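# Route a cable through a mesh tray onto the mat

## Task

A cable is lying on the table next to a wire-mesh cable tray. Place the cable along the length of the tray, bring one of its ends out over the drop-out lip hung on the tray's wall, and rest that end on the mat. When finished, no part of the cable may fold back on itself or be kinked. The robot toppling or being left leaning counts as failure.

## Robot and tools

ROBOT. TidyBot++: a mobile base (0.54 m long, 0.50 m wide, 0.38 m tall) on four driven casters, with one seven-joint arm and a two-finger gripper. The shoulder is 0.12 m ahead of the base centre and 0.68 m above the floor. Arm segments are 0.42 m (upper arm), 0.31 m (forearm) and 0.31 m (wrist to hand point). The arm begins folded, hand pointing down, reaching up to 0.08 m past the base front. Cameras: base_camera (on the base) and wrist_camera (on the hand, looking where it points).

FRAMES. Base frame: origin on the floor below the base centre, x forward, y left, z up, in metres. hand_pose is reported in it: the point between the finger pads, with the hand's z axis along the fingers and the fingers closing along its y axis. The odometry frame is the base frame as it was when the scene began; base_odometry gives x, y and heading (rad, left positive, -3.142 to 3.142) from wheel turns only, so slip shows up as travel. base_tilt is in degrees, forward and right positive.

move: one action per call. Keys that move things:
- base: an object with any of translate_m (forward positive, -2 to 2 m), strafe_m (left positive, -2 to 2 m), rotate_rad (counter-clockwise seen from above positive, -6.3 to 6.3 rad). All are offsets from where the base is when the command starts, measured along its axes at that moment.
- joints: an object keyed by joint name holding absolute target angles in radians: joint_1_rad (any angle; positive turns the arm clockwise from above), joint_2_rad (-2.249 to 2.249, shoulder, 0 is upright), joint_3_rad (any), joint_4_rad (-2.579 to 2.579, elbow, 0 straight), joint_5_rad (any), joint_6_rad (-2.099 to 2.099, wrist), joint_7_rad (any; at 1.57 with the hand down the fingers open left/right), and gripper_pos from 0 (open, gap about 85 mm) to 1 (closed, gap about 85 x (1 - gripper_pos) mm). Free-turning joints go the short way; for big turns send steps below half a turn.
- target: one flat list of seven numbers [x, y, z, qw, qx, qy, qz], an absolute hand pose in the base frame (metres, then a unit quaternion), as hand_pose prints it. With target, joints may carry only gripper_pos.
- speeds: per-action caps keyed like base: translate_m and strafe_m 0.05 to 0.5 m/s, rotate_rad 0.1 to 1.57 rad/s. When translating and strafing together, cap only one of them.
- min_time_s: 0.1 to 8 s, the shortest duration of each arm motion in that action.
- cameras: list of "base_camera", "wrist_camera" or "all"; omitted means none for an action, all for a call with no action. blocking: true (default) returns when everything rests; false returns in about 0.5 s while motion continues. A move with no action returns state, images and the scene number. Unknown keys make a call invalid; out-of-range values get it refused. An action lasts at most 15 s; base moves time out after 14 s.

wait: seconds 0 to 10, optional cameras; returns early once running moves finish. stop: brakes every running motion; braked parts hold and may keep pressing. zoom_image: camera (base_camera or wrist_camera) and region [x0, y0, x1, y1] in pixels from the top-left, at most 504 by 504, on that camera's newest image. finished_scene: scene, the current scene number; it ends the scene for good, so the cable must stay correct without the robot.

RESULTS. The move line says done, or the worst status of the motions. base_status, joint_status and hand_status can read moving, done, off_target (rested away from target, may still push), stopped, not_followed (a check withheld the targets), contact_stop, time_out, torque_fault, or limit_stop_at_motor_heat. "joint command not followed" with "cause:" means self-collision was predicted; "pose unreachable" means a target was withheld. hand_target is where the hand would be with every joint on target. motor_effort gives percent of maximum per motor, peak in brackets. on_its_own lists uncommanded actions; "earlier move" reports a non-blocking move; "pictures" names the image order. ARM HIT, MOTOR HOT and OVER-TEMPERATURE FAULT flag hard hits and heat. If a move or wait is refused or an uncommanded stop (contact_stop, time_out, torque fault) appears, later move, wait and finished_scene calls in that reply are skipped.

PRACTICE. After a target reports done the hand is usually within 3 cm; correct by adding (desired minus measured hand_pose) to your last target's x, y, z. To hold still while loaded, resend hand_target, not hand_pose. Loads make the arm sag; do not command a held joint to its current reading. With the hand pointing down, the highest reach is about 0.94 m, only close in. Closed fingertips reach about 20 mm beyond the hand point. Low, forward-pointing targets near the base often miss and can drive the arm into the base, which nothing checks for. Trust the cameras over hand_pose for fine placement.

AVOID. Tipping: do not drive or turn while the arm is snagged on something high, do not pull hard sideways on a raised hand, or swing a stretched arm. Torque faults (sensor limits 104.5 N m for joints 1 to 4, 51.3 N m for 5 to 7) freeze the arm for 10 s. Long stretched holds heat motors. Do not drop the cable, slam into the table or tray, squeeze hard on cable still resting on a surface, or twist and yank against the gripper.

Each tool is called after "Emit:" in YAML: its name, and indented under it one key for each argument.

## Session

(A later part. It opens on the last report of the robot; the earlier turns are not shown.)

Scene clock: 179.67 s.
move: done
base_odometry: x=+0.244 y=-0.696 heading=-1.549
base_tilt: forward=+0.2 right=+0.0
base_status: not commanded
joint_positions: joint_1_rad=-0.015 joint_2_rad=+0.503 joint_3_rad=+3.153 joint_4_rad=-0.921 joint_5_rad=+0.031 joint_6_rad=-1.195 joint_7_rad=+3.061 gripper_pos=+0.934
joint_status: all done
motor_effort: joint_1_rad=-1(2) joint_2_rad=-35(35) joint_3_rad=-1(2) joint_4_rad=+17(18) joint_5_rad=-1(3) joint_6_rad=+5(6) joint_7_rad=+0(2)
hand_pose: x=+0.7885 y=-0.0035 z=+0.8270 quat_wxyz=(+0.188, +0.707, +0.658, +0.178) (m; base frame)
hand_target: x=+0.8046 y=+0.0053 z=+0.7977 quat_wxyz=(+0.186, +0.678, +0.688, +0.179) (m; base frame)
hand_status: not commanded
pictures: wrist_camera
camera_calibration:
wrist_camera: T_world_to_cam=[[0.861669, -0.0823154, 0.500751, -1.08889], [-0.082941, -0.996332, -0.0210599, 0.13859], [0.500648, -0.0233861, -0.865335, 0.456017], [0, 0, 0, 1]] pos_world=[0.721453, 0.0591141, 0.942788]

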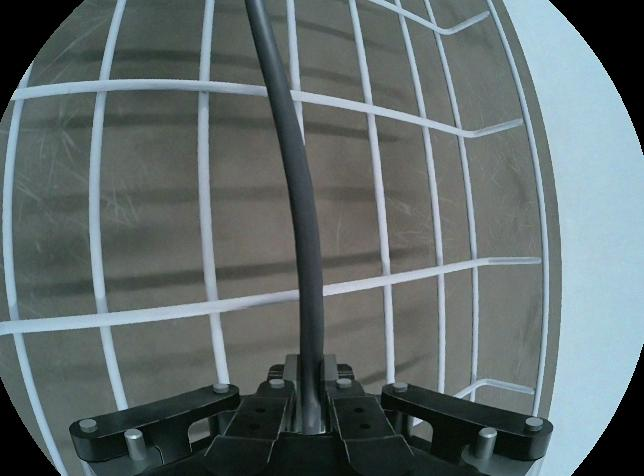

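Good. Release and view the tail.

Emit:
move:
  joints: {"gripper_pos": 0.72}

Emit:
move:
  joints: {"joint_1_rad": -0.02, "joint_2_rad": 0.43, "joint_3_rad": 3.16, "joint_4_rad": -0.6, "joint_5_rad": 0.0, "joint_6_rad": -1.6, "joint_7_rad": 3.15}
  min_time_s: 1.5

Emit:
move:
  joints: {"joint_1_rad": -0.02, "joint_2_rad": 0.1, "joint_3_rad": 3.16, "joint_4_rad": -0.75, "joint_5_rad": 0.0, "joint_6_rad": -2.05, "joint_7_rad": 3.2}
  min_time_s: 1.5

Emit:
move:
  base: {"strafe_m": -0.25}
  cameras: ["wrist_camera"]

Scene clock: 186.87 s.
move: done
base_odometry: x=+0.244 y=-0.696 heading=-1.549
base_tilt: forward=+0.2 right=-0.1
base_status: not commanded
joint_positions: joint_1_rad=-0.015 joint_2_rad=+0.503 joint_3_rad=+3.153 joint_4_rad=-0.921 joint_5_rad=+0.031 joint_6_rad=-1.189 joint_7_rad=+3.061 gripper_pos=+0.720
joint_status: all done
motor_effort: joint_1_rad=+0(1) joint_2_rad=-34(35) joint_3_rad=-1(2) joint_4_rad=+17(17) joint_5_rad=+0(1) joint_6_rad=+4(5) joint_7_rad=+0(2)
hand_pose: x=+0.7901 y=-0.0035 z=+0.8279 quat_wxyz=(+0.190, +0.706, +0.658, +0.180) (m; base frame)
hand_target: x=+0.8046 y=+0.0053 z=+0.7977 quat_wxyz=(+0.186, +0.678, +0.688, +0.179) (m; base frame)
hand_status: not commanded
pictures: none

Scene clock: 189.00 s.
move: done
base_odometry: x=+0.244 y=-0.696 heading=-1.549
base_tilt: forward=+0.3 right=-0.1
base_status: not commanded
joint_positions: joint_1_rad=-0.015 joint_2_rad=+0.442 joint_3_rad=+3.153 joint_4_rad=-0.624 joint_5_rad=+0.031 joint_6_rad=-1.545 joint_7_rad=+3.061 gripper_pos=+0.720
joint_status: all done
motor_effort: joint_1_rad=+0(1) joint_2_rad=-31(36) joint_3_rad=-1(1) joint_4_rad=+15(18) joint_5_rad=+0(2) joint_6_rad=+4(5) joint_7_rad=+1(1)
hand_pose: x=+0.7319 y=-0.0041 z=+0.9459 quat_wxyz=(+0.190, +0.710, +0.654, +0.181) (m; base frame)
hand_target: x=+0.7165 y=+0.0054 z=+0.9546 quat_wxyz=(+0.182, +0.679, +0.689, +0.176) (m; base frame)
hand_status: not commanded
pictures: none

Scene clock: 191.07 s.
move: done
base_odometry: x=+0.244 y=-0.696 heading=-1.549
base_tilt: forward=+0.2 right=-0.1
base_status: not commanded
joint_positions: joint_1_rad=-0.015 joint_2_rad=+0.107 joint_3_rad=+3.153 joint_4_rad=-0.724 joint_5_rad=+0.031 joint_6_rad=-1.996 joint_7_rad=+3.110 gripper_pos=+0.720
joint_status: all done
motor_effort: joint_1_rad=+0(1) joint_2_rad=-17(34) joint_3_rad=-1(2) joint_4_rad=+13(17) joint_5_rad=+1(2) joint_6_rad=+2(4) joint_7_rad=+1(2)
hand_pose: x=+0.4928 y=-0.0057 z=+1.0161 quat_wxyz=(+0.119, +0.714, +0.682, +0.103) (m; base frame)
hand_target: x=+0.4719 y=+0.0025 z=+1.0057 quat_wxyz=(+0.088, +0.680, +0.723, +0.082) (m; base frame)
hand_status: not commanded
pictures: none

Scene clock: 192.87 s.
move: done
base_odometry: x=-0.006 y=-0.702 heading=-1.548
base_tilt: forward=+0.1 right=+0.0
base_status: done
joint_positions: joint_1_rad=-0.016 joint_2_rad=+0.107 joint_3_rad=+3.157 joint_4_rad=-0.724 joint_5_rad=+0.030 joint_6_rad=-1.997 joint_7_rad=+3.110 gripper_pos=+0.720
joint_status: not commanded
motor_effort: joint_1_rad=+1(2) joint_2_rad=-17(18) joint_3_rad=+0(2) joint_4_rad=+12(13) joint_5_rad=+1(1) joint_6_rad=+3(3) joint_7_rad=+0(2)
hand_pose: x=+0.4924 y=-0.0065 z=+1.0160 quat_wxyz=(+0.118, +0.715, +0.682, +0.103) (m; base frame)
hand_target: x=+0.4719 y=+0.0025 z=+1.0057 quat_wxyz=(+0.088, +0.680, +0.723, +0.082) (m; base frame)
hand_status: not commanded
pictures: wrist_camera
camera_calibration:
wrist_camera: T_world_to_cam=[[0.948827, -0.0633728, 0.309374, -0.776903], [-0.0666724, -0.997775, 0.0000927312, 0.0854869], [0.30868, -0.0207147, -0.950941, 0.949236], [0, 0, 0, 1]] pos_world=[0.449836, 0.0557252, 1.14301]

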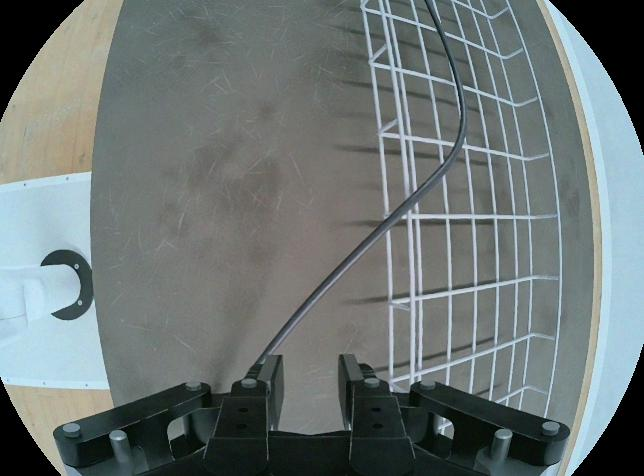

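Emit:
move:
  target: [0.52, -0.085, 0.80, 0, 0.899, 0.438, 0]
  joints: {"gripper_pos": 0.2}
  cameras: ["wrist_camera"]

Scene clock: 203.23 s.
move: done
base_odometry: x=-0.006 y=-0.702 heading=-1.548
base_tilt: forward=+0.2 right=-0.1
base_status: not commanded
joint_positions: joint_1_rad=+0.219 joint_2_rad=+0.210 joint_3_rad=+3.131 joint_4_rad=-1.249 joint_5_rad=+0.030 joint_6_rad=-1.688 joint_7_rad=+2.776 gripper_pos=+0.200
joint_status: all done
motor_effort: joint_1_rad=+0(1) joint_2_rad=-22(25) joint_3_rad=-1(1) joint_4_rad=+15(15) joint_5_rad=-1(1) joint_6_rad=-1(3) joint_7_rad=+1(1)
hand_pose: x=+0.5069 y=-0.0904 z=+0.8176 quat_wxyz=(+0.009, +0.879, +0.476, -0.011) (m; base frame)
hand_target: x=+0.5200 y=-0.0850 z=+0.8000 quat_wxyz=(+0.000, +0.899, +0.438, +0.000) (m; base frame)
hand_status: done (0.023 m and 5.2 deg from the pose sent, 0.231 m and 39.5 deg at the start)
pictures: wrist_camera
camera_calibration:
wrist_camera: T_world_to_cam=[[0.826366, -0.563102, 0.00596186, -0.469694], [-0.563103, -0.826163, 0.0192546, 0.254255], [-0.00591682, -0.0192685, -0.999797, 0.953934], [0, 0, 0, 1]] pos_world=[0.536955, -0.036049, 0.951645]

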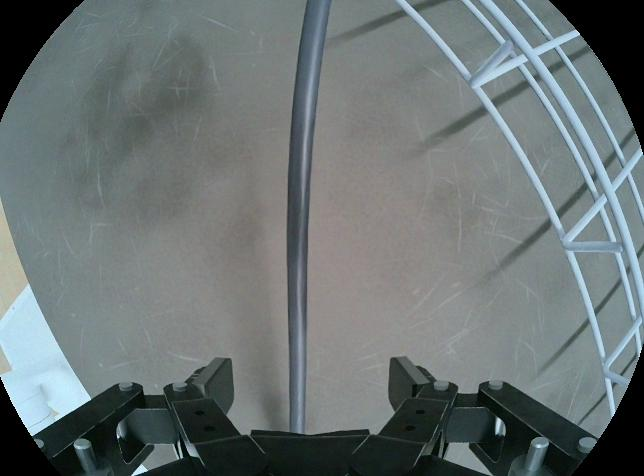

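Emit:
move:
  target: [0.516, -0.083, 0.735, 0, 0.899, 0.438, 0]

Emit:
move:
  target: [0.518, -0.083, 0.717, 0, 0.899, 0.438, 0]
  cameras: ["wrist_camera"]

Scene clock: 208.90 s.
move: done
base_odometry: x=-0.006 y=-0.702 heading=-1.548
base_tilt: forward=+0.2 right=+0.0
base_status: not commanded
joint_positions: joint_1_rad=+0.221 joint_2_rad=+0.210 joint_3_rad=+3.123 joint_4_rad=-1.461 joint_5_rad=+0.030 joint_6_rad=-1.482 joint_7_rad=+2.770 gripper_pos=+0.200
joint_status: not commanded
motor_effort: joint_1_rad=+0(1) joint_2_rad=-23(24) joint_3_rad=-1(1) joint_4_rad=+14(15) joint_5_rad=+0(1) joint_6_rad=-1(1) joint_7_rad=+1(2)
hand_pose: x=+0.5059 y=-0.0881 z=+0.7509 quat_wxyz=(+0.007, +0.878, +0.479, -0.013) (m; base frame)
hand_target: x=+0.5160 y=-0.0830 z=+0.7350 quat_wxyz=(+0.000, +0.899, +0.438, +0.000) (m; base frame)
hand_status: done (0.020 m and 5.5 deg from the pose sent, 0.083 m and 5.2 deg at the start)
pictures: none

Scene clock: 209.63 s.
move: done
base_odometry: x=-0.006 y=-0.702 heading=-1.548
base_tilt: forward=+0.2 right=-0.1
base_status: not commanded
joint_positions: joint_1_rad=+0.227 joint_2_rad=+0.216 joint_3_rad=+3.114 joint_4_rad=-1.506 joint_5_rad=+0.030 joint_6_rad=-1.422 joint_7_rad=+2.766 gripper_pos=+0.200
joint_status: not commanded
motor_effort: joint_1_rad=+0(1) joint_2_rad=-22(24) joint_3_rad=-1(1) joint_4_rad=+14(15) joint_5_rad=+0(1) joint_6_rad=+0(1) joint_7_rad=+0(1)
hand_pose: x=+0.5091 y=-0.0876 z=+0.7344 quat_wxyz=(+0.008, +0.878, +0.479, -0.009) (m; base frame)
hand_target: x=+0.5180 y=-0.0830 z=+0.7170 quat_wxyz=(+0.000, +0.899, +0.438, +0.000) (m; base frame)
hand_status: done (0.020 m and 5.5 deg from the pose sent, 0.036 m and 5.5 deg at the start)
pictures: wrist_camera
camera_calibration:
wrist_camera: T_world_to_cam=[[0.829838, -0.557962, 0.00687941, -0.471378], [-0.557999, -0.82971, 0.0148141, 0.259747], [-0.0025578, -0.016132, -0.999867, 0.869468], [0, 0, 0, 1]] pos_world=[0.53833, -0.0334704, 0.868747]

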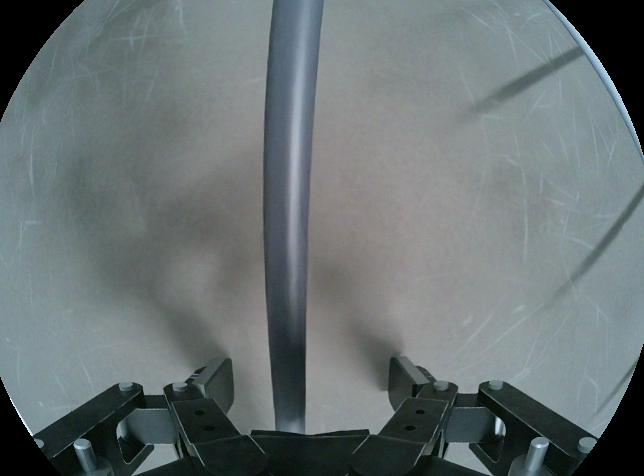

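Emit:
move:
  joints: {"gripper_pos": 0.96}

Emit:
move:
  target: [0.51, -0.083, 0.91, 0, 0.88, 0.475, 0]
  min_time_s: 2
  cameras: ["wrist_camera"]

Emit:
move:
  base: {"strafe_m": -0.17}
  speeds: {"strafe_m": 0.08}
  joints: {"joint_1_rad": -0.02, "joint_2_rad": 0.43, "joint_3_rad": 3.16, "joint_4_rad": -0.6, "joint_5_rad": 0.0, "joint_6_rad": -1.6, "joint_7_rad": 2.95}
  min_time_s: 2.5
  cameras: ["wrist_camera"]

Scene clock: 218.93 s.
move: done
base_odometry: x=-0.006 y=-0.702 heading=-1.548
base_tilt: forward=+0.2 right=-0.1
base_status: not commanded
joint_positions: joint_1_rad=+0.227 joint_2_rad=+0.198 joint_3_rad=+3.109 joint_4_rad=-1.506 joint_5_rad=+0.030 joint_6_rad=-1.422 joint_7_rad=+2.766 gripper_pos=+0.937
joint_status: all done
motor_effort: joint_1_rad=+1(2) joint_2_rad=-16(23) joint_3_rad=+0(1) joint_4_rad=+10(15) joint_5_rad=+1(2) joint_6_rad=+2(5) joint_7_rad=+1(2)
hand_pose: x=+0.5086 y=-0.0854 z=+0.7415 quat_wxyz=(+0.014, +0.877, +0.481, -0.001) (m; base frame)
hand_target: x=+0.5180 y=-0.0830 z=+0.7170 quat_wxyz=(+0.000, +0.899, +0.438, +0.000) (m; base frame)
hand_status: not commanded
pictures: none

Scene clock: 221.23 s.
move: done
base_odometry: x=-0.006 y=-0.702 heading=-1.548
base_tilt: forward=+0.2 right=-0.1
base_status: not commanded
joint_positions: joint_1_rad=+0.236 joint_2_rad=+0.252 joint_3_rad=+3.094 joint_4_rad=-0.874 joint_5_rad=+0.030 joint_6_rad=-1.960 joint_7_rad=+2.766 gripper_pos=+0.937
joint_status: not commanded
motor_effort: joint_1_rad=+0(1) joint_2_rad=-23(26) joint_3_rad=-1(1) joint_4_rad=+14(16) joint_5_rad=+0(1) joint_6_rad=+0(2) joint_7_rad=+1(2)
hand_pose: x=+0.5151 y=-0.0864 z=+0.9141 quat_wxyz=(+0.024, +0.879, +0.476, +0.017) (m; base frame)
hand_target: x=+0.5100 y=-0.0830 z=+0.9100 quat_wxyz=(+0.000, +0.880, +0.475, +0.000) (m; base frame)
hand_status: done (0.007 m and 3.4 deg from the pose sent, 0.169 m and 1.8 deg at the start)
pictures: wrist_camera
camera_calibration:
wrist_camera: T_world_to_cam=[[0.824305, -0.563183, 0.0578452, -0.521199], [-0.563288, -0.826105, -0.0160307, 0.292685], [0.0568145, -0.0193693, -0.998197, 1.01674], [0, 0, 0, 1]] pos_world=[0.536727, -0.0320486, 1.04975]

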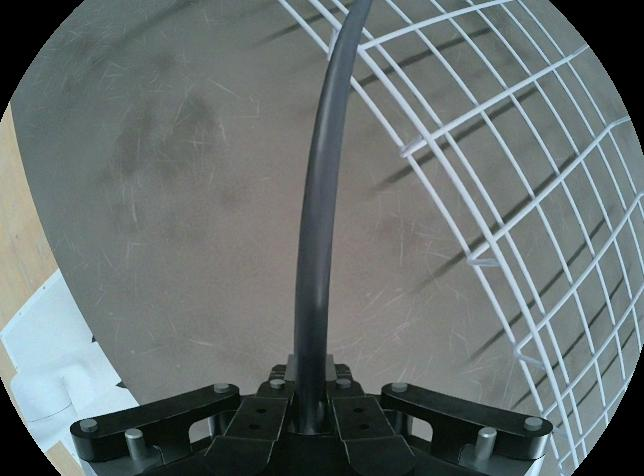

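Scene clock: 224.07 s.
move: done
base_odometry: x=-0.176 y=-0.706 heading=-1.548
base_tilt: forward=+0.1 right=-0.1
base_status: done
joint_positions: joint_1_rad=-0.009 joint_2_rad=+0.399 joint_3_rad=+3.149 joint_4_rad=-0.630 joint_5_rad=+0.030 joint_6_rad=-1.663 joint_7_rad=+2.861 gripper_pos=+0.937
joint_status: all done
motor_effort: joint_1_rad=+0(3) joint_2_rad=-30(30) joint_3_rad=-1(2) joint_4_rad=+15(16) joint_5_rad=+0(2) joint_6_rad=+4(4) joint_7_rad=+0(2)
hand_pose: x=+0.6873 y=-0.0055 z=+0.9513 quat_wxyz=(+0.146, +0.781, +0.583, +0.169) (m; base frame)
hand_target: x=+0.7165 y=+0.0054 z=+0.9546 quat_wxyz=(+0.164, +0.745, +0.617, +0.193) (m; base frame)
hand_status: not commanded
pictures: wrist_camera
camera_calibration:
wrist_camera: T_world_to_cam=[[0.856192, -0.29601, 0.423453, -0.987929], [-0.275978, -0.954905, -0.109509, 0.347733], [0.436773, -0.0231029, -0.899275, 0.69041], [0, 0, 0, 1]] pos_world=[0.640271, 0.0555654, 1.07729]

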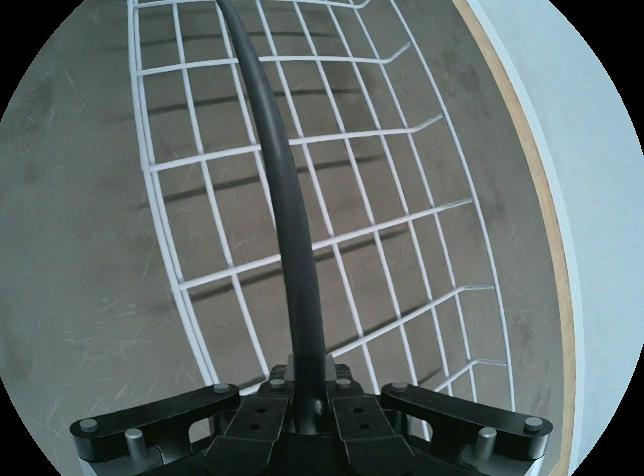

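Emit:
move:
  base: {"strafe_m": -0.06}
  speeds: {"strafe_m": 0.08}
  joints: {"joint_1_rad": -0.02, "joint_2_rad": 0.48, "joint_3_rad": 3.16, "joint_4_rad": -0.75, "joint_5_rad": 0.0, "joint_6_rad": -1.4, "joint_7_rad": 3.15}
  min_time_s: 1.5

Emit:
move:
  joints: {"joint_1_rad": -0.02, "joint_2_rad": 0.541, "joint_3_rad": 3.16, "joint_4_rad": -0.93, "joint_5_rad": 0.0, "joint_6_rad": -1.148, "joint_7_rad": 3.15}
  min_time_s: 2
  cameras: ["wrist_camera"]

Scene clock: 234.70 s.
move: done
base_odometry: x=-0.236 y=-0.707 heading=-1.547
base_tilt: forward=+0.2 right=-0.1
base_status: done
joint_positions: joint_1_rad=-0.018 joint_2_rad=+0.448 joint_3_rad=+3.152 joint_4_rad=-0.723 joint_5_rad=+0.028 joint_6_rad=-1.464 joint_7_rad=+3.060 gripper_pos=+0.937
joint_status: all done
motor_effort: joint_1_rad=+0(2) joint_2_rad=-32(33) joint_3_rad=-1(2) joint_4_rad=+16(16) joint_5_rad=+0(2) joint_6_rad=+4(5) joint_7_rad=+0(1)
hand_pose: x=+0.7421 y=-0.0007 z=+0.9116 quat_wxyz=(+0.181, +0.710, +0.658, +0.175) (m; base frame)
hand_target: x=+0.7622 y=+0.0055 z=+0.8886 quat_wxyz=(+0.182, +0.679, +0.689, +0.176) (m; base frame)
hand_status: not commanded
pictures: none

Scene clock: 237.03 s.
move: done
base_odometry: x=-0.236 y=-0.707 heading=-1.547
base_tilt: forward=+0.2 right=-0.1
base_status: not commanded
joint_positions: joint_1_rad=-0.018 joint_2_rad=+0.507 joint_3_rad=+3.153 joint_4_rad=-0.901 joint_5_rad=+0.028 joint_6_rad=-1.211 joint_7_rad=+3.061 gripper_pos=+0.937
joint_status: all done
motor_effort: joint_1_rad=-1(2) joint_2_rad=-35(36) joint_3_rad=-1(2) joint_4_rad=+17(18) joint_5_rad=-1(2) joint_6_rad=+4(6) joint_7_rad=+1(2)
hand_pose: x=+0.7889 y=-0.0007 z=+0.8312 quat_wxyz=(+0.187, +0.706, +0.659, +0.179) (m; base frame)
hand_target: x=+0.8040 y=+0.0054 z=+0.8040 quat_wxyz=(+0.186, +0.678, +0.688, +0.179) (m; base frame)
hand_status: not commanded
pictures: wrist_camera
camera_calibration:
wrist_camera: T_world_to_cam=[[0.862174, -0.0817016, 0.499981, -1.09084], [-0.080224, -0.996476, -0.0244942, 0.142195], [0.50022, -0.0189922, -0.86569, 0.460111], [0, 0, 0, 1]] pos_world=[0.721747, 0.0613088, 0.947197]

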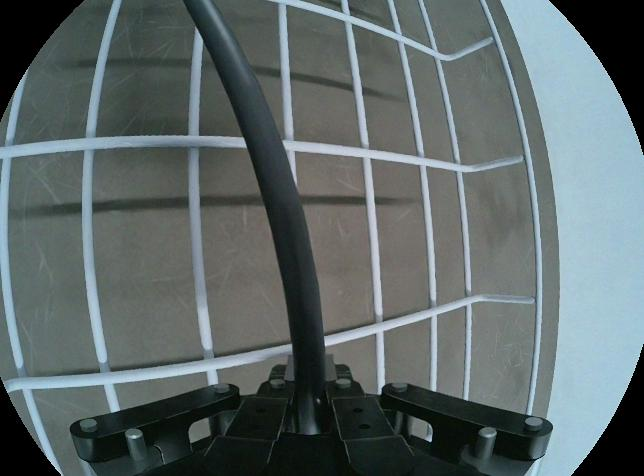

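Emit:
move:
  joints: {"gripper_pos": 0.72}

Emit:
move:
  joints: {"joint_1_rad": -0.02, "joint_2_rad": 0.43, "joint_3_rad": 3.16, "joint_4_rad": -0.6, "joint_5_rad": 0.0, "joint_6_rad": -1.6, "joint_7_rad": 3.15}
  min_time_s: 2
  cameras: ["wrist_camera"]

Scene clock: 242.73 s.
move: done
base_odometry: x=-0.236 y=-0.707 heading=-1.547
base_tilt: forward=+0.2 right=-0.1
base_status: not commanded
joint_positions: joint_1_rad=-0.018 joint_2_rad=+0.507 joint_3_rad=+3.153 joint_4_rad=-0.901 joint_5_rad=+0.028 joint_6_rad=-1.211 joint_7_rad=+3.061 gripper_pos=+0.720
joint_status: all done
motor_effort: joint_1_rad=+0(1) joint_2_rad=-35(35) joint_3_rad=-1(1) joint_4_rad=+17(17) joint_5_rad=+0(1) joint_6_rad=+5(5) joint_7_rad=+1(1)
hand_pose: x=+0.7890 y=-0.0007 z=+0.8313 quat_wxyz=(+0.187, +0.706, +0.659, +0.180) (m; base frame)
hand_target: x=+0.8040 y=+0.0054 z=+0.8040 quat_wxyz=(+0.186, +0.678, +0.688, +0.179) (m; base frame)
hand_status: not commanded
pictures: none

Scene clock: 245.33 s.
move: done
base_odometry: x=-0.236 y=-0.707 heading=-1.547
base_tilt: forward=+0.2 right=-0.1
base_status: not commanded
joint_positions: joint_1_rad=-0.018 joint_2_rad=+0.447 joint_3_rad=+3.153 joint_4_rad=-0.625 joint_5_rad=+0.028 joint_6_rad=-1.546 joint_7_rad=+3.061 gripper_pos=+0.720
joint_status: all done
motor_effort: joint_1_rad=+0(1) joint_2_rad=-31(35) joint_3_rad=-1(2) joint_4_rad=+16(18) joint_5_rad=+1(2) joint_6_rad=+4(5) joint_7_rad=+1(2)
hand_pose: x=+0.7329 y=-0.0014 z=+0.9422 quat_wxyz=(+0.187, +0.709, +0.656, +0.180) (m; base frame)
hand_target: x=+0.7165 y=+0.0054 z=+0.9546 quat_wxyz=(+0.182, +0.679, +0.689, +0.176) (m; base frame)
hand_status: not commanded
pictures: wrist_camera
camera_calibration:
wrist_camera: T_world_to_cam=[[0.860759, -0.0912206, 0.500771, -1.09774], [-0.0891215, -0.995622, -0.0281747, 0.149665], [0.501149, -0.0203779, -0.865121, 0.582995], [0, 0, 0, 1]] pos_world=[0.666065, 0.0607533, 1.0583]

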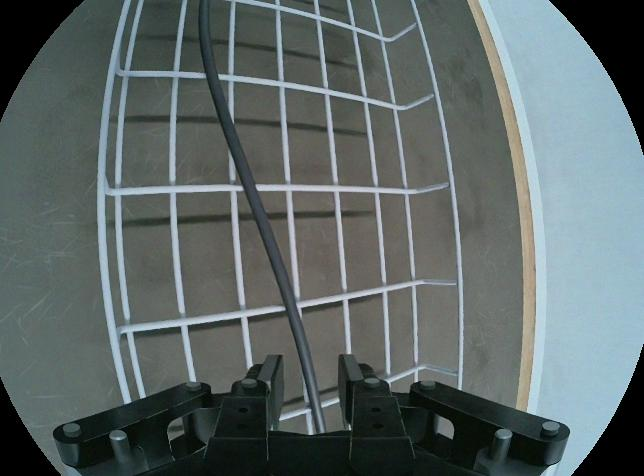

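Emit:
move:
  joints: {"joint_1_rad": -0.02, "joint_2_rad": -0.2, "joint_3_rad": 3.16, "joint_4_rad": -0.75, "joint_5_rad": 0.0, "joint_6_rad": -1.7, "joint_7_rad": 3.15}
  min_time_s: 1.5

Emit:
move:
  base: {"strafe_m": 1.2, "translate_m": -0.35}
  cameras: ["wrist_camera"]

Emit:
move:
  base: {"strafe_m": 1.7}
  cameras: ["base_camera"]

Scene clock: 256.03 s.
move: done
base_odometry: x=-0.236 y=-0.707 heading=-1.547
base_tilt: forward=+0.2 right=-0.1
base_status: not commanded
joint_positions: joint_1_rad=-0.018 joint_2_rad=-0.201 joint_3_rad=+3.154 joint_4_rad=-0.724 joint_5_rad=+0.028 joint_6_rad=-1.646 joint_7_rad=+3.061 gripper_pos=+0.720
joint_status: all done
motor_effort: joint_1_rad=+0(1) joint_2_rad=-6(34) joint_3_rad=+0(2) joint_4_rad=+12(17) joint_5_rad=+1(2) joint_6_rad=+7(8) joint_7_rad=+1(2)
hand_pose: x=+0.4494 y=-0.0063 z=+1.1914 quat_wxyz=(+0.324, +0.653, +0.596, +0.337) (m; base frame)
hand_target: x=+0.4422 y=+0.0002 z=+1.1667 quat_wxyz=(+0.305, +0.635, +0.641, +0.305) (m; base frame)
hand_status: not commanded
pictures: none

Scene clock: 259.80 s.
move: done
base_odometry: x=+0.955 y=-0.329 heading=-1.547
base_tilt: forward=+0.2 right=-0.1
base_status: done
joint_positions: joint_1_rad=-0.018 joint_2_rad=-0.200 joint_3_rad=+3.156 joint_4_rad=-0.726 joint_5_rad=+0.027 joint_6_rad=-1.646 joint_7_rad=+3.061 gripper_pos=+0.720
joint_status: not commanded
motor_effort: joint_1_rad=+0(1) joint_2_rad=-6(8) joint_3_rad=-1(2) joint_4_rad=+11(12) joint_5_rad=+0(2) joint_6_rad=+7(8) joint_7_rad=+0(3)
hand_pose: x=+0.4499 y=-0.0074 z=+1.1901 quat_wxyz=(+0.323, +0.655, +0.595, +0.336) (m; base frame)
hand_target: x=+0.4422 y=+0.0002 z=+1.1667 quat_wxyz=(+0.305, +0.635, +0.641, +0.305) (m; base frame)
hand_status: not commanded
pictures: wrist_camera
camera_calibration:
wrist_camera: T_world_to_cam=[[0.560657, -0.103137, 0.8216, -1.22586], [-0.0701968, -0.994561, -0.0769469, 0.17505], [0.825067, -0.0145328, -0.564848, 0.436107], [0, 0, 0, 1]] pos_world=[0.339759, 0.0540045, 1.26697]

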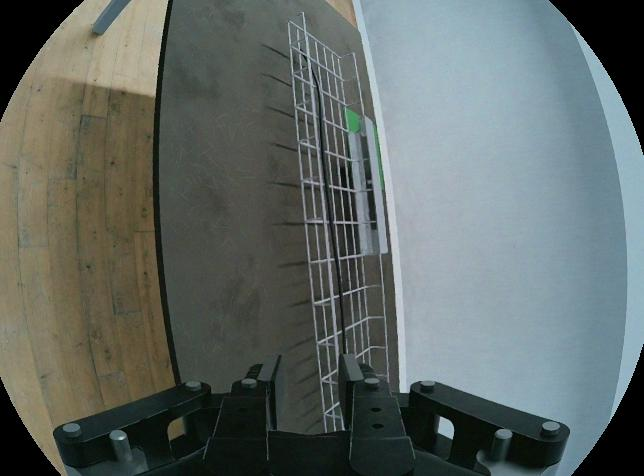

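Scene clock: 264.60 s.
move: done
base_odometry: x=+2.655 y=-0.287 heading=-1.546
base_tilt: forward=+0.3 right=-0.1
base_status: done
joint_positions: joint_1_rad=-0.018 joint_2_rad=-0.200 joint_3_rad=+3.158 joint_4_rad=-0.726 joint_5_rad=+0.027 joint_6_rad=-1.646 joint_7_rad=+3.061 gripper_pos=+0.720
joint_status: not commanded
motor_effort: joint_1_rad=+0(1) joint_2_rad=-6(7) joint_3_rad=+0(2) joint_4_rad=+11(12) joint_5_rad=+1(2) joint_6_rad=+7(7) joint_7_rad=+0(2)
hand_pose: x=+0.4499 y=-0.0078 z=+1.1901 quat_wxyz=(+0.323, +0.655, +0.595, +0.336) (m; base frame)
hand_target: x=+0.4422 y=+0.0002 z=+1.1667 quat_wxyz=(+0.305, +0.635, +0.641, +0.305) (m; base frame)
hand_status: not commanded
pictures: base_camera

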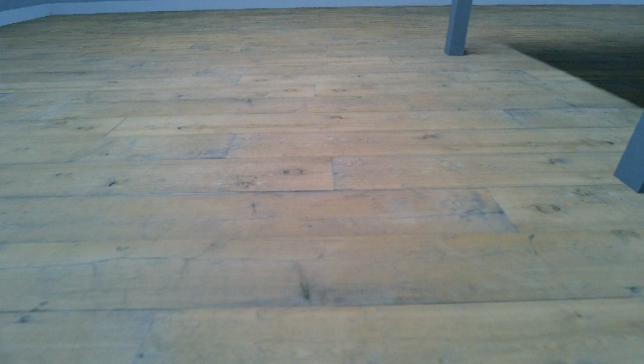

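Emit:
move:
  base: {"strafe_m": -0.55}
  cameras: ["wrist_camera"]

Emit:
zoom_image:
  camera: "wrist_camera"
  region: [240, 130, 440, 400]

Scene clock: 271.77 s.
move: done
base_odometry: x=+2.105 y=-0.301 heading=-1.547
base_tilt: forward=+0.2 right=-0.1
base_status: done
joint_positions: joint_1_rad=-0.018 joint_2_rad=-0.201 joint_3_rad=+3.160 joint_4_rad=-0.727 joint_5_rad=+0.026 joint_6_rad=-1.647 joint_7_rad=+3.061 gripper_pos=+0.720
joint_status: not commanded
motor_effort: joint_1_rad=+0(1) joint_2_rad=-6(12) joint_3_rad=-1(2) joint_4_rad=+11(13) joint_5_rad=+0(2) joint_6_rad=+6(8) joint_7_rad=+1(1)
hand_pose: x=+0.4495 y=-0.0088 z=+1.1896 quat_wxyz=(+0.323, +0.656, +0.594, +0.336) (m; base frame)
hand_target: x=+0.4422 y=+0.0002 z=+1.1667 quat_wxyz=(+0.305, +0.635, +0.641, +0.305) (m; base frame)
hand_status: not commanded
pictures: wrist_camera
camera_calibration:
wrist_camera: T_world_to_cam=[[0.561545, -0.106087, 0.820617, -1.22453], [-0.0731809, -0.994228, -0.0784535, 0.176739], [0.824203, -0.0159983, -0.566068, 0.438005], [0, 0, 0, 1]] pos_world=[0.339559, 0.0528188, 1.26668]

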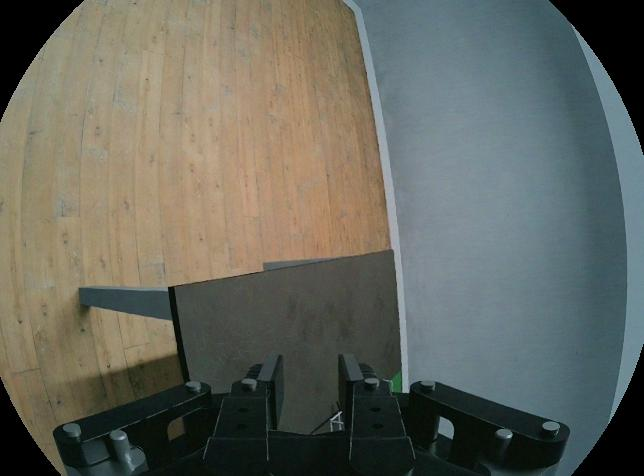

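Scaled by 1.867.

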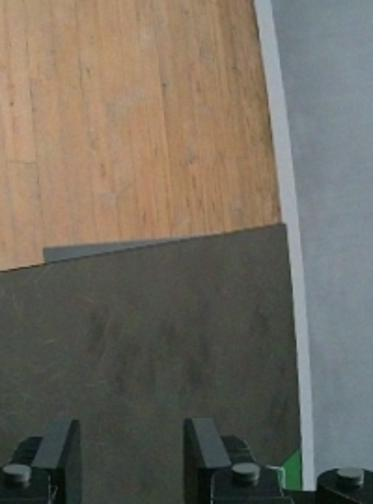

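Emit:
move:
  base: {"strafe_m": -0.35}
  cameras: ["wrist_camera"]

Emit:
zoom_image:
  camera: "wrist_camera"
  region: [240, 180, 440, 380]

Scene clock: 277.73 s.
move: done
base_odometry: x=+1.755 y=-0.309 heading=-1.547
base_tilt: forward=+0.2 right=-0.1
base_status: done
joint_positions: joint_1_rad=-0.018 joint_2_rad=-0.201 joint_3_rad=+3.162 joint_4_rad=-0.727 joint_5_rad=+0.026 joint_6_rad=-1.647 joint_7_rad=+3.061 gripper_pos=+0.720
joint_status: not commanded
motor_effort: joint_1_rad=+0(1) joint_2_rad=-6(7) joint_3_rad=+0(2) joint_4_rad=+11(12) joint_5_rad=+1(2) joint_6_rad=+7(7) joint_7_rad=+1(2)
hand_pose: x=+0.4495 y=-0.0093 z=+1.1896 quat_wxyz=(+0.323, +0.656, +0.594, +0.336) (m; base frame)
hand_target: x=+0.4422 y=+0.0002 z=+1.1667 quat_wxyz=(+0.305, +0.635, +0.641, +0.305) (m; base frame)
hand_status: not commanded
pictures: wrist_camera
camera_calibration:
wrist_camera: T_world_to_cam=[[0.561401, -0.107093, 0.820585, -1.2245], [-0.0743952, -0.994107, -0.0788415, 0.177152], [0.824193, -0.0167859, -0.56606, 0.437948], [0, 0, 0, 1]] pos_world=[0.339661, 0.0523239, 1.26668]

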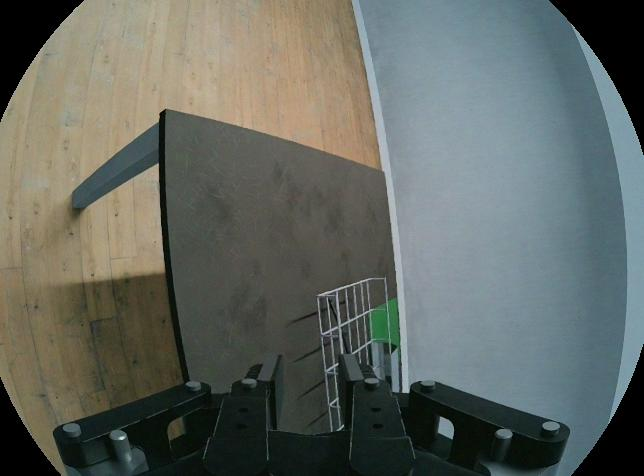

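Scaled by 2.520.

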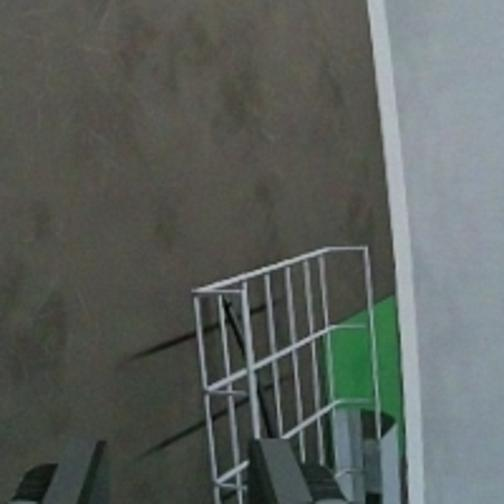

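Emit:
move:
  base: {"strafe_m": -0.2, "translate_m": 0.35}

Emit:
move:
  joints: {"joint_1_rad": -0.02, "joint_2_rad": 0.43, "joint_3_rad": 3.16, "joint_4_rad": -0.6, "joint_5_rad": 0.0, "joint_6_rad": -1.6, "joint_7_rad": 3.2, "gripper_pos": 0.55}
  min_time_s: 2.5
  cameras: ["wrist_camera"]

Scene clock: 290.70 s.
move: done
base_odometry: x=+1.563 y=-0.664 heading=-1.548
base_tilt: forward=+0.2 right=-0.1
base_status: done
joint_positions: joint_1_rad=-0.018 joint_2_rad=-0.194 joint_3_rad=+3.162 joint_4_rad=-0.730 joint_5_rad=+0.026 joint_6_rad=-1.647 joint_7_rad=+3.061 gripper_pos=+0.720
joint_status: not commanded
motor_effort: joint_1_rad=+0(1) joint_2_rad=-7(10) joint_3_rad=+0(2) joint_4_rad=+11(12) joint_5_rad=+0(2) joint_6_rad=+6(8) joint_7_rad=+0(2)
hand_pose: x=+0.4533 y=-0.0093 z=+1.1860 quat_wxyz=(+0.320, +0.658, +0.595, +0.332) (m; base frame)
hand_target: x=+0.4422 y=+0.0002 z=+1.1667 quat_wxyz=(+0.305, +0.635, +0.641, +0.305) (m; base frame)
hand_status: not commanded
pictures: none

Scene clock: 293.77 s.
move: done
base_odometry: x=+1.563 y=-0.664 heading=-1.548
base_tilt: forward=+0.2 right=-0.1
base_status: not commanded
joint_positions: joint_1_rad=-0.018 joint_2_rad=+0.411 joint_3_rad=+3.162 joint_4_rad=-0.626 joint_5_rad=+0.026 joint_6_rad=-1.647 joint_7_rad=+3.110 gripper_pos=+0.550
joint_status: all done
motor_effort: joint_1_rad=+0(1) joint_2_rad=-29(32) joint_3_rad=-1(1) joint_4_rad=+15(16) joint_5_rad=-1(2) joint_6_rad=+4(8) joint_7_rad=+1(2)
hand_pose: x=+0.6952 y=-0.0049 z=+0.9483 quat_wxyz=(+0.169, +0.702, +0.675, +0.151) (m; base frame)
hand_target: x=+0.7165 y=+0.0054 z=+0.9546 quat_wxyz=(+0.186, +0.662, +0.706, +0.171) (m; base frame)
hand_status: not commanded
pictures: wrist_camera
camera_calibration:
wrist_camera: T_world_to_cam=[[0.895296, -0.0508455, 0.442561, -1.03739], [-0.056777, -0.998387, 0.000155262, 0.0937296], [0.44184, -0.0252663, -0.896738, 0.6783], [0, 0, 0, 1]] pos_world=[0.634395, 0.0579698, 1.06735]

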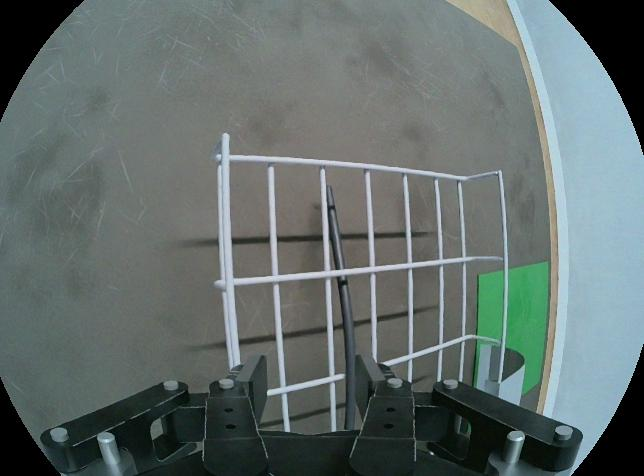

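Emit:
move:
  joints: {"joint_1_rad": -0.02, "joint_2_rad": 0.545, "joint_3_rad": 3.16, "joint_4_rad": -0.85, "joint_5_rad": 0.0, "joint_6_rad": -1.23, "joint_7_rad": 3.27, "gripper_pos": 0.6}
  min_time_s: 2
  cameras: ["wrist_camera"]

Scene clock: 305.77 s.
move: done
base_odometry: x=+1.563 y=-0.664 heading=-1.548
base_tilt: forward=+0.2 right=+0.0
base_status: not commanded
joint_positions: joint_1_rad=-0.018 joint_2_rad=+0.513 joint_3_rad=+3.162 joint_4_rad=-0.822 joint_5_rad=+0.026 joint_6_rad=-1.292 joint_7_rad=+3.180 gripper_pos=+0.600
joint_status: all done
motor_effort: joint_1_rad=+0(1) joint_2_rad=-33(36) joint_3_rad=-1(1) joint_4_rad=+17(17) joint_5_rad=+0(2) joint_6_rad=+4(5) joint_7_rad=+0(2)
hand_pose: x=+0.7846 y=-0.0045 z=+0.8513 quat_wxyz=(+0.196, +0.669, +0.698, +0.164) (m; base frame)
hand_target: x=+0.8006 y=+0.0056 z=+0.8258 quat_wxyz=(+0.195, +0.636, +0.728, +0.166) (m; base frame)
hand_status: not commanded
pictures: wrist_camera
camera_calibration:
wrist_camera: T_world_to_cam=[[0.870061, 0.0304342, 0.492003, -1.09635], [0.0140505, -0.999218, 0.0369624, 0.0122866], [0.492743, -0.0252466, -0.869809, 0.48896], [0, 0, 0, 1]] pos_world=[0.71279, 0.0579882, 0.964256]

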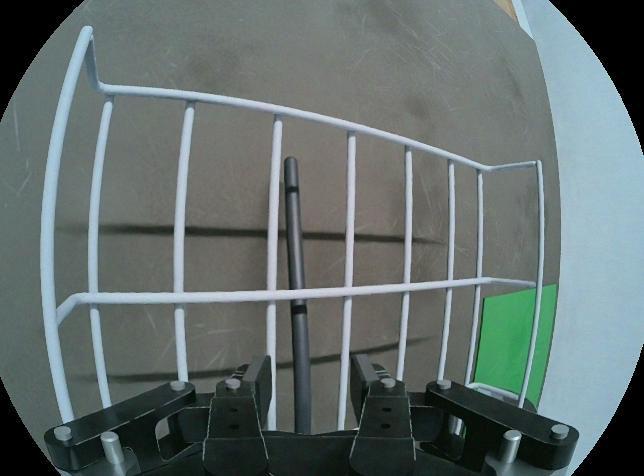

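Emit:
move:
  joints: {"joint_1_rad": -0.02, "joint_2_rad": 0.54, "joint_3_rad": 3.16, "joint_4_rad": -0.98, "joint_5_rad": 0.0, "joint_6_rad": -1.10, "joint_7_rad": 3.27, "gripper_pos": 0.76}
  min_time_s: 2
  cameras: ["wrist_camera"]

Scene clock: 313.53 s.
move: done
base_odometry: x=+1.563 y=-0.664 heading=-1.548
base_tilt: forward=+0.2 right=-0.1
base_status: not commanded
joint_positions: joint_1_rad=-0.018 joint_2_rad=+0.506 joint_3_rad=+3.162 joint_4_rad=-0.933 joint_5_rad=+0.026 joint_6_rad=-1.178 joint_7_rad=+3.181 gripper_pos=+0.760
joint_status: all done
motor_effort: joint_1_rad=+0(1) joint_2_rad=-25(36) joint_3_rad=+0(2) joint_4_rad=+14(18) joint_5_rad=+0(2) joint_6_rad=+6(7) joint_7_rad=+0(2)
hand_pose: x=+0.7908 y=-0.0046 z=+0.8218 quat_wxyz=(+0.199, +0.667, +0.698, +0.167) (m; base frame)
hand_target: x=+0.8045 y=+0.0053 z=+0.7887 quat_wxyz=(+0.196, +0.636, +0.728, +0.167) (m; base frame)
hand_status: not commanded
pictures: wrist_camera
camera_calibration:
wrist_camera: T_world_to_cam=[[0.865418, 0.0335418, 0.499927, -1.08999], [0.0169324, -0.999145, 0.0377244, 0.0102359], [0.500765, -0.0241824, -0.865245, 0.450146], [0, 0, 0, 1]] pos_world=[0.717703, 0.0576729, 0.934015]

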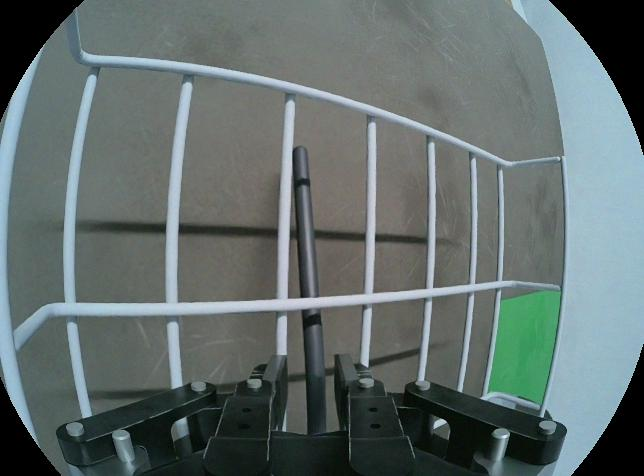

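Emit:
move:
  joints: {"gripper_pos": 0.96}
  cameras: ["wrist_camera"]

Scene clock: 316.93 s.
move: done
base_odometry: x=+1.563 y=-0.664 heading=-1.548
base_tilt: forward=+0.2 right=-0.1
base_status: not commanded
joint_positions: joint_1_rad=-0.018 joint_2_rad=+0.513 joint_3_rad=+3.162 joint_4_rad=-0.946 joint_5_rad=+0.026 joint_6_rad=-1.149 joint_7_rad=+3.181 gripper_pos=+0.960
joint_status: all done
motor_effort: joint_1_rad=+0(1) joint_2_rad=-33(36) joint_3_rad=+0(1) joint_4_rad=+16(17) joint_5_rad=+0(1) joint_6_rad=+3(8) joint_7_rad=+1(2)
hand_pose: x=+0.7965 y=-0.0044 z=+0.8158 quat_wxyz=(+0.202, +0.666, +0.698, +0.170) (m; base frame)
hand_target: x=+0.8045 y=+0.0053 z=+0.7887 quat_wxyz=(+0.196, +0.636, +0.728, +0.167) (m; base frame)
hand_status: not commanded
pictures: wrist_camera
camera_calibration:
wrist_camera: T_world_to_cam=[[0.860594, 0.034677, 0.50811, -1.09483], [0.0176944, -0.999113, 0.0382173, 0.00949339], [0.508984, -0.0238989, -0.860444, 0.431683], [0, 0, 0, 1]] pos_world=[0.72232, 0.0577673, 0.927373]

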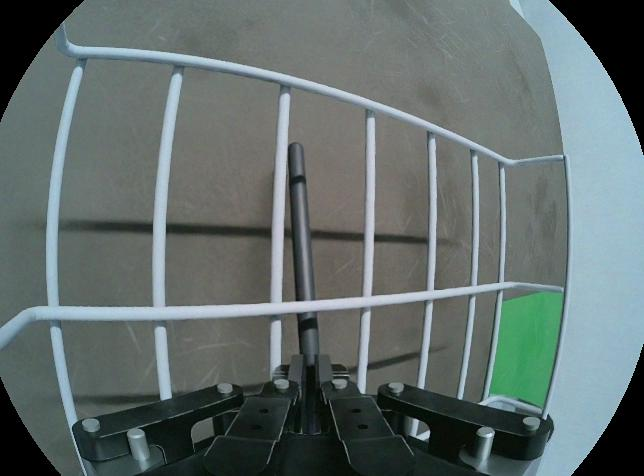

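Emit:
zoom_image:
  camera: "wrist_camera"
  region: [220, 120, 420, 400]

Scaled by 1.800.

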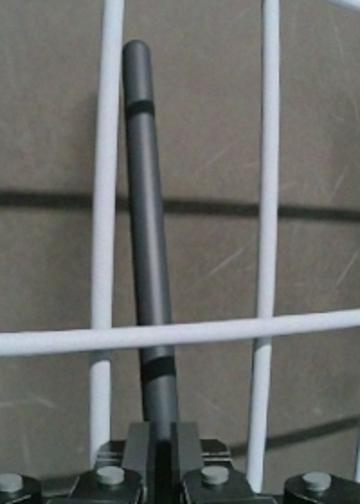

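Emit:
move:
  joints: {"gripper_pos": 0.76}

Emit:
move:
  joints: {"joint_1_rad": -0.02, "joint_2_rad": 0.43, "joint_3_rad": 3.16, "joint_4_rad": -0.6, "joint_5_rad": 0.0, "joint_6_rad": -1.6, "joint_7_rad": 3.2}
  min_time_s: 2

Emit:
move:
  base: {"strafe_m": -0.22}
  cameras: ["wrist_camera"]

Emit:
zoom_image:
  camera: "wrist_camera"
  region: [200, 0, 440, 240]

Emit:
zoom_image:
  camera: "wrist_camera"
  region: [200, 180, 440, 420]

Scene clock: 329.33 s.
move: done
base_odometry: x=+1.563 y=-0.664 heading=-1.548
base_tilt: forward=+0.2 right=-0.2
base_status: not commanded
joint_positions: joint_1_rad=-0.018 joint_2_rad=+0.513 joint_3_rad=+3.162 joint_4_rad=-0.946 joint_5_rad=+0.026 joint_6_rad=-1.122 joint_7_rad=+3.181 gripper_pos=+0.760
joint_status: all done
motor_effort: joint_1_rad=+1(2) joint_2_rad=-31(32) joint_3_rad=+0(1) joint_4_rad=+13(15) joint_5_rad=+1(2) joint_6_rad=+1(2) joint_7_rad=+2(2)
hand_pose: x=+0.8037 y=-0.0041 z=+0.8205 quat_wxyz=(+0.212, +0.663, +0.695, +0.180) (m; base frame)
hand_target: x=+0.8045 y=+0.0053 z=+0.7887 quat_wxyz=(+0.196, +0.636, +0.728, +0.167) (m; base frame)
hand_status: not commanded
pictures: none

Scene clock: 331.93 s.
move: done
base_odometry: x=+1.563 y=-0.664 heading=-1.548
base_tilt: forward=+0.2 right=-0.1
base_status: not commanded
joint_positions: joint_1_rad=-0.018 joint_2_rad=+0.447 joint_3_rad=+3.162 joint_4_rad=-0.625 joint_5_rad=+0.026 joint_6_rad=-1.545 joint_7_rad=+3.181 gripper_pos=+0.760
joint_status: all done
motor_effort: joint_1_rad=+1(2) joint_2_rad=-32(36) joint_3_rad=-1(1) joint_4_rad=+15(18) joint_5_rad=+0(2) joint_6_rad=+5(5) joint_7_rad=+2(2)
hand_pose: x=+0.7329 y=-0.0044 z=+0.9425 quat_wxyz=(+0.199, +0.671, +0.695, +0.168) (m; base frame)
hand_target: x=+0.7165 y=+0.0054 z=+0.9546 quat_wxyz=(+0.186, +0.662, +0.706, +0.171) (m; base frame)
hand_status: not commanded
pictures: none

Scene clock: 333.77 s.
move: done
base_odometry: x=+1.343 y=-0.669 heading=-1.547
base_tilt: forward=+0.2 right=-0.1
base_status: done
joint_positions: joint_1_rad=-0.015 joint_2_rad=+0.447 joint_3_rad=+3.162 joint_4_rad=-0.625 joint_5_rad=+0.025 joint_6_rad=-1.546 joint_7_rad=+3.181 gripper_pos=+0.760
joint_status: not commanded
motor_effort: joint_1_rad=+0(3) joint_2_rad=-31(32) joint_3_rad=-1(2) joint_4_rad=+15(16) joint_5_rad=+0(1) joint_6_rad=+4(5) joint_7_rad=+0(1)
hand_pose: x=+0.7327 y=-0.0066 z=+0.9424 quat_wxyz=(+0.199, +0.672, +0.694, +0.167) (m; base frame)
hand_target: x=+0.7165 y=+0.0054 z=+0.9546 quat_wxyz=(+0.186, +0.662, +0.706, +0.171) (m; base frame)
hand_status: not commanded
pictures: wrist_camera
camera_calibration:
wrist_camera: T_world_to_cam=[[0.865905, 0.0205956, 0.499785, -1.10025], [0.00436725, -0.999425, 0.0336187, 0.0177543], [0.50019, -0.0269279, -0.865497, 0.584208], [0, 0, 0, 1]] pos_world=[0.660418, 0.0561358, 1.05492]

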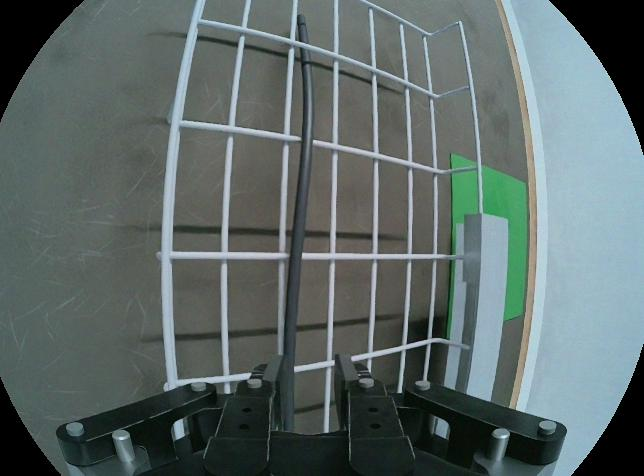

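Scaled by 2.100.

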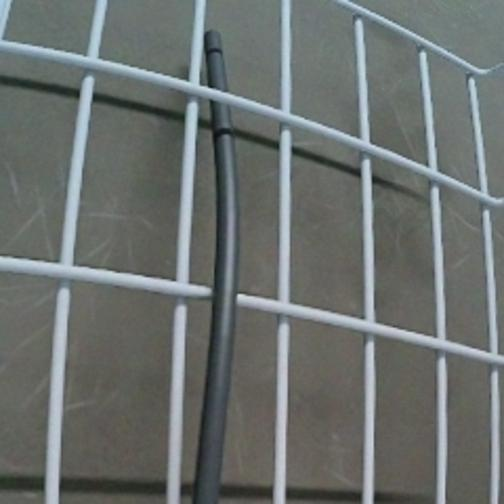

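Scaled by 2.100.

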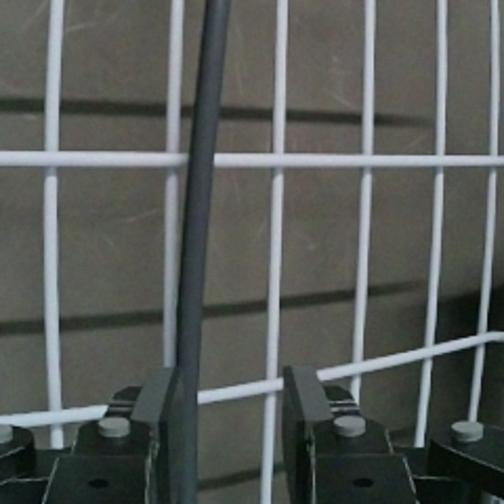

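Emit:
move:
  joints: {"joint_1_rad": -0.02, "joint_2_rad": 0.54, "joint_3_rad": 3.16, "joint_4_rad": -0.93, "joint_5_rad": 0.0, "joint_6_rad": -1.15, "joint_7_rad": 3.15, "gripper_pos": 0.68}
  min_time_s: 2
  cameras: ["wrist_camera"]

Scene clock: 348.57 s.
move: done
base_odometry: x=+1.343 y=-0.669 heading=-1.547
base_tilt: forward=+0.2 right=-0.2
base_status: not commanded
joint_positions: joint_1_rad=-0.015 joint_2_rad=+0.508 joint_3_rad=+3.162 joint_4_rad=-0.902 joint_5_rad=+0.025 joint_6_rad=-1.212 joint_7_rad=+3.181 gripper_pos=+0.680
joint_status: all done
motor_effort: joint_1_rad=+0(1) joint_2_rad=-34(36) joint_3_rad=-1(1) joint_4_rad=+16(18) joint_5_rad=+0(1) joint_6_rad=+5(5) joint_7_rad=+1(2)
hand_pose: x=+0.7888 y=-0.0067 z=+0.8296 quat_wxyz=(+0.198, +0.669, +0.697, +0.165) (m; base frame)
hand_target: x=+0.8034 y=+0.0054 z=+0.8043 quat_wxyz=(+0.186, +0.678, +0.688, +0.179) (m; base frame)
hand_status: not commanded
pictures: wrist_camera
camera_calibration:
wrist_camera: T_world_to_cam=[[0.867952, 0.0299233, 0.495745, -1.09067], [0.0131033, -0.999216, 0.0373716, 0.0111459], [0.496475, -0.0259408, -0.867664, 0.463268], [0, 0, 0, 1]] pos_world=[0.716499, 0.055791, 0.942236]

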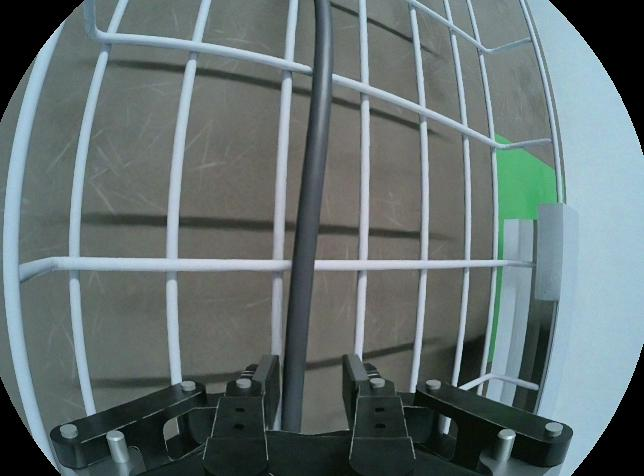

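Emit:
move:
  joints: {"joint_2_rad": 0.535, "joint_4_rad": -0.97, "joint_6_rad": -1.11, "joint_7_rad": 3.12}
  min_time_s: 1

Emit:
move:
  joints: {"gripper_pos": 0.96}
  cameras: ["wrist_camera"]

Scene clock: 356.70 s.
move: done
base_odometry: x=+1.343 y=-0.669 heading=-1.547
base_tilt: forward=+0.2 right=-0.1
base_status: not commanded
joint_positions: joint_1_rad=-0.015 joint_2_rad=+0.507 joint_3_rad=+3.162 joint_4_rad=-0.930 joint_5_rad=+0.025 joint_6_rad=-1.181 joint_7_rad=+3.181 gripper_pos=+0.680
joint_status: all done
motor_effort: joint_1_rad=+0(1) joint_2_rad=-28(36) joint_3_rad=-1(1) joint_4_rad=+15(18) joint_5_rad=+0(1) joint_6_rad=+6(6) joint_7_rad=+1(2)
hand_pose: x=+0.7907 y=-0.0067 z=+0.8218 quat_wxyz=(+0.199, +0.669, +0.697, +0.166) (m; base frame)
hand_target: x=+0.8038 y=+0.0053 z=+0.7952 quat_wxyz=(+0.185, +0.688, +0.678, +0.183) (m; base frame)
hand_status: not commanded
pictures: none

Scene clock: 357.47 s.
move: done
base_odometry: x=+1.343 y=-0.669 heading=-1.547
base_tilt: forward=+0.2 right=-0.1
base_status: not commanded
joint_positions: joint_1_rad=-0.015 joint_2_rad=+0.515 joint_3_rad=+3.162 joint_4_rad=-0.937 joint_5_rad=+0.025 joint_6_rad=-1.154 joint_7_rad=+3.181 gripper_pos=+0.936
joint_status: all done
motor_effort: joint_1_rad=+1(1) joint_2_rad=-33(36) joint_3_rad=-1(1) joint_4_rad=+16(17) joint_5_rad=+1(1) joint_6_rad=+4(11) joint_7_rad=+1(1)
hand_pose: x=+0.7973 y=-0.0066 z=+0.8177 quat_wxyz=(+0.203, +0.667, +0.696, +0.171) (m; base frame)
hand_target: x=+0.8038 y=+0.0053 z=+0.7952 quat_wxyz=(+0.185, +0.688, +0.678, +0.183) (m; base frame)
hand_status: not commanded
pictures: wrist_camera
camera_calibration:
wrist_camera: T_world_to_cam=[[0.860012, 0.0312347, 0.509317, -1.09702], [0.0138882, -0.999188, 0.0378259, 0.0106445], [0.510085, -0.0254572, -0.859747, 0.431451], [0, 0, 0, 1]] pos_world=[0.723227, 0.0558845, 0.929267]

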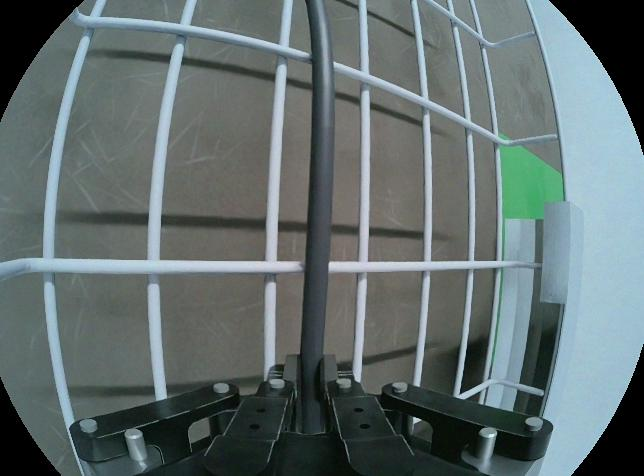

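Emit:
move:
  joints: {"joint_2_rad": 0.53, "joint_4_rad": -0.85, "joint_6_rad": -1.24}
  min_time_s: 1

Emit:
move:
  base: {"strafe_m": -0.11}
  speeds: {"strafe_m": 0.06}
  cameras: ["wrist_camera"]

Scene clock: 364.20 s.
move: done
base_odometry: x=+1.343 y=-0.669 heading=-1.547
base_tilt: forward=+0.2 right=-0.1
base_status: not commanded
joint_positions: joint_1_rad=-0.015 joint_2_rad=+0.515 joint_3_rad=+3.162 joint_4_rad=-0.878 joint_5_rad=+0.025 joint_6_rad=-1.191 joint_7_rad=+3.181 gripper_pos=+0.936
joint_status: all done
motor_effort: joint_1_rad=-1(1) joint_2_rad=-35(36) joint_3_rad=-2(2) joint_4_rad=+17(18) joint_5_rad=-1(2) joint_6_rad=+4(5) joint_7_rad=+1(1)
hand_pose: x=+0.8004 y=-0.0065 z=+0.8396 quat_wxyz=(+0.211, +0.665, +0.694, +0.178) (m; base frame)
hand_target: x=+0.7956 y=+0.0056 z=+0.8345 quat_wxyz=(+0.183, +0.688, +0.678, +0.182) (m; base frame)
hand_status: not commanded
pictures: none

Scene clock: 366.53 s.
move: done
base_odometry: x=+1.233 y=-0.672 heading=-1.547
base_tilt: forward=+0.1 right=-0.1
base_status: done
joint_positions: joint_1_rad=-0.022 joint_2_rad=+0.515 joint_3_rad=+3.159 joint_4_rad=-0.878 joint_5_rad=+0.022 joint_6_rad=-1.191 joint_7_rad=+3.181 gripper_pos=+0.936
joint_status: not commanded
motor_effort: joint_1_rad=+1(3) joint_2_rad=-35(36) joint_3_rad=+0(2) joint_4_rad=+17(18) joint_5_rad=+1(3) joint_6_rad=+5(5) joint_7_rad=+0(2)
hand_pose: x=+0.8004 y=+0.0010 z=+0.8396 quat_wxyz=(+0.208, +0.662, +0.697, +0.181) (m; base frame)
hand_target: x=+0.7956 y=+0.0056 z=+0.8345 quat_wxyz=(+0.183, +0.688, +0.678, +0.182) (m; base frame)
hand_status: not commanded
pictures: wrist_camera
camera_calibration:
wrist_camera: T_world_to_cam=[[0.848307, 0.0366078, 0.528237, -1.11753], [0.0226504, -0.999203, 0.0328719, 0.014401], [0.52902, -0.0159206, -0.84846, 0.424218], [0, 0, 0, 1]] pos_world=[0.72326, 0.0620536, 0.949778]

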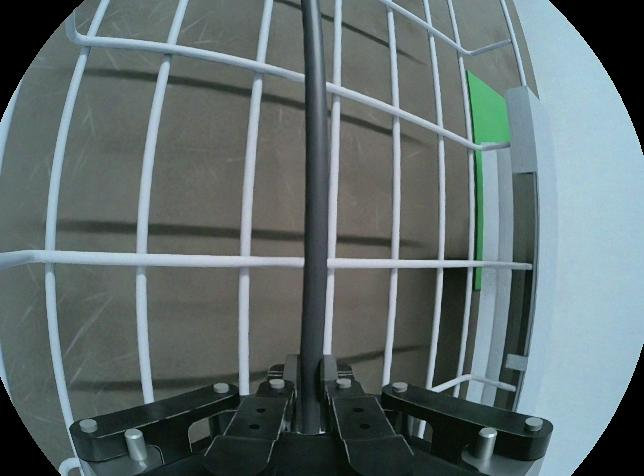

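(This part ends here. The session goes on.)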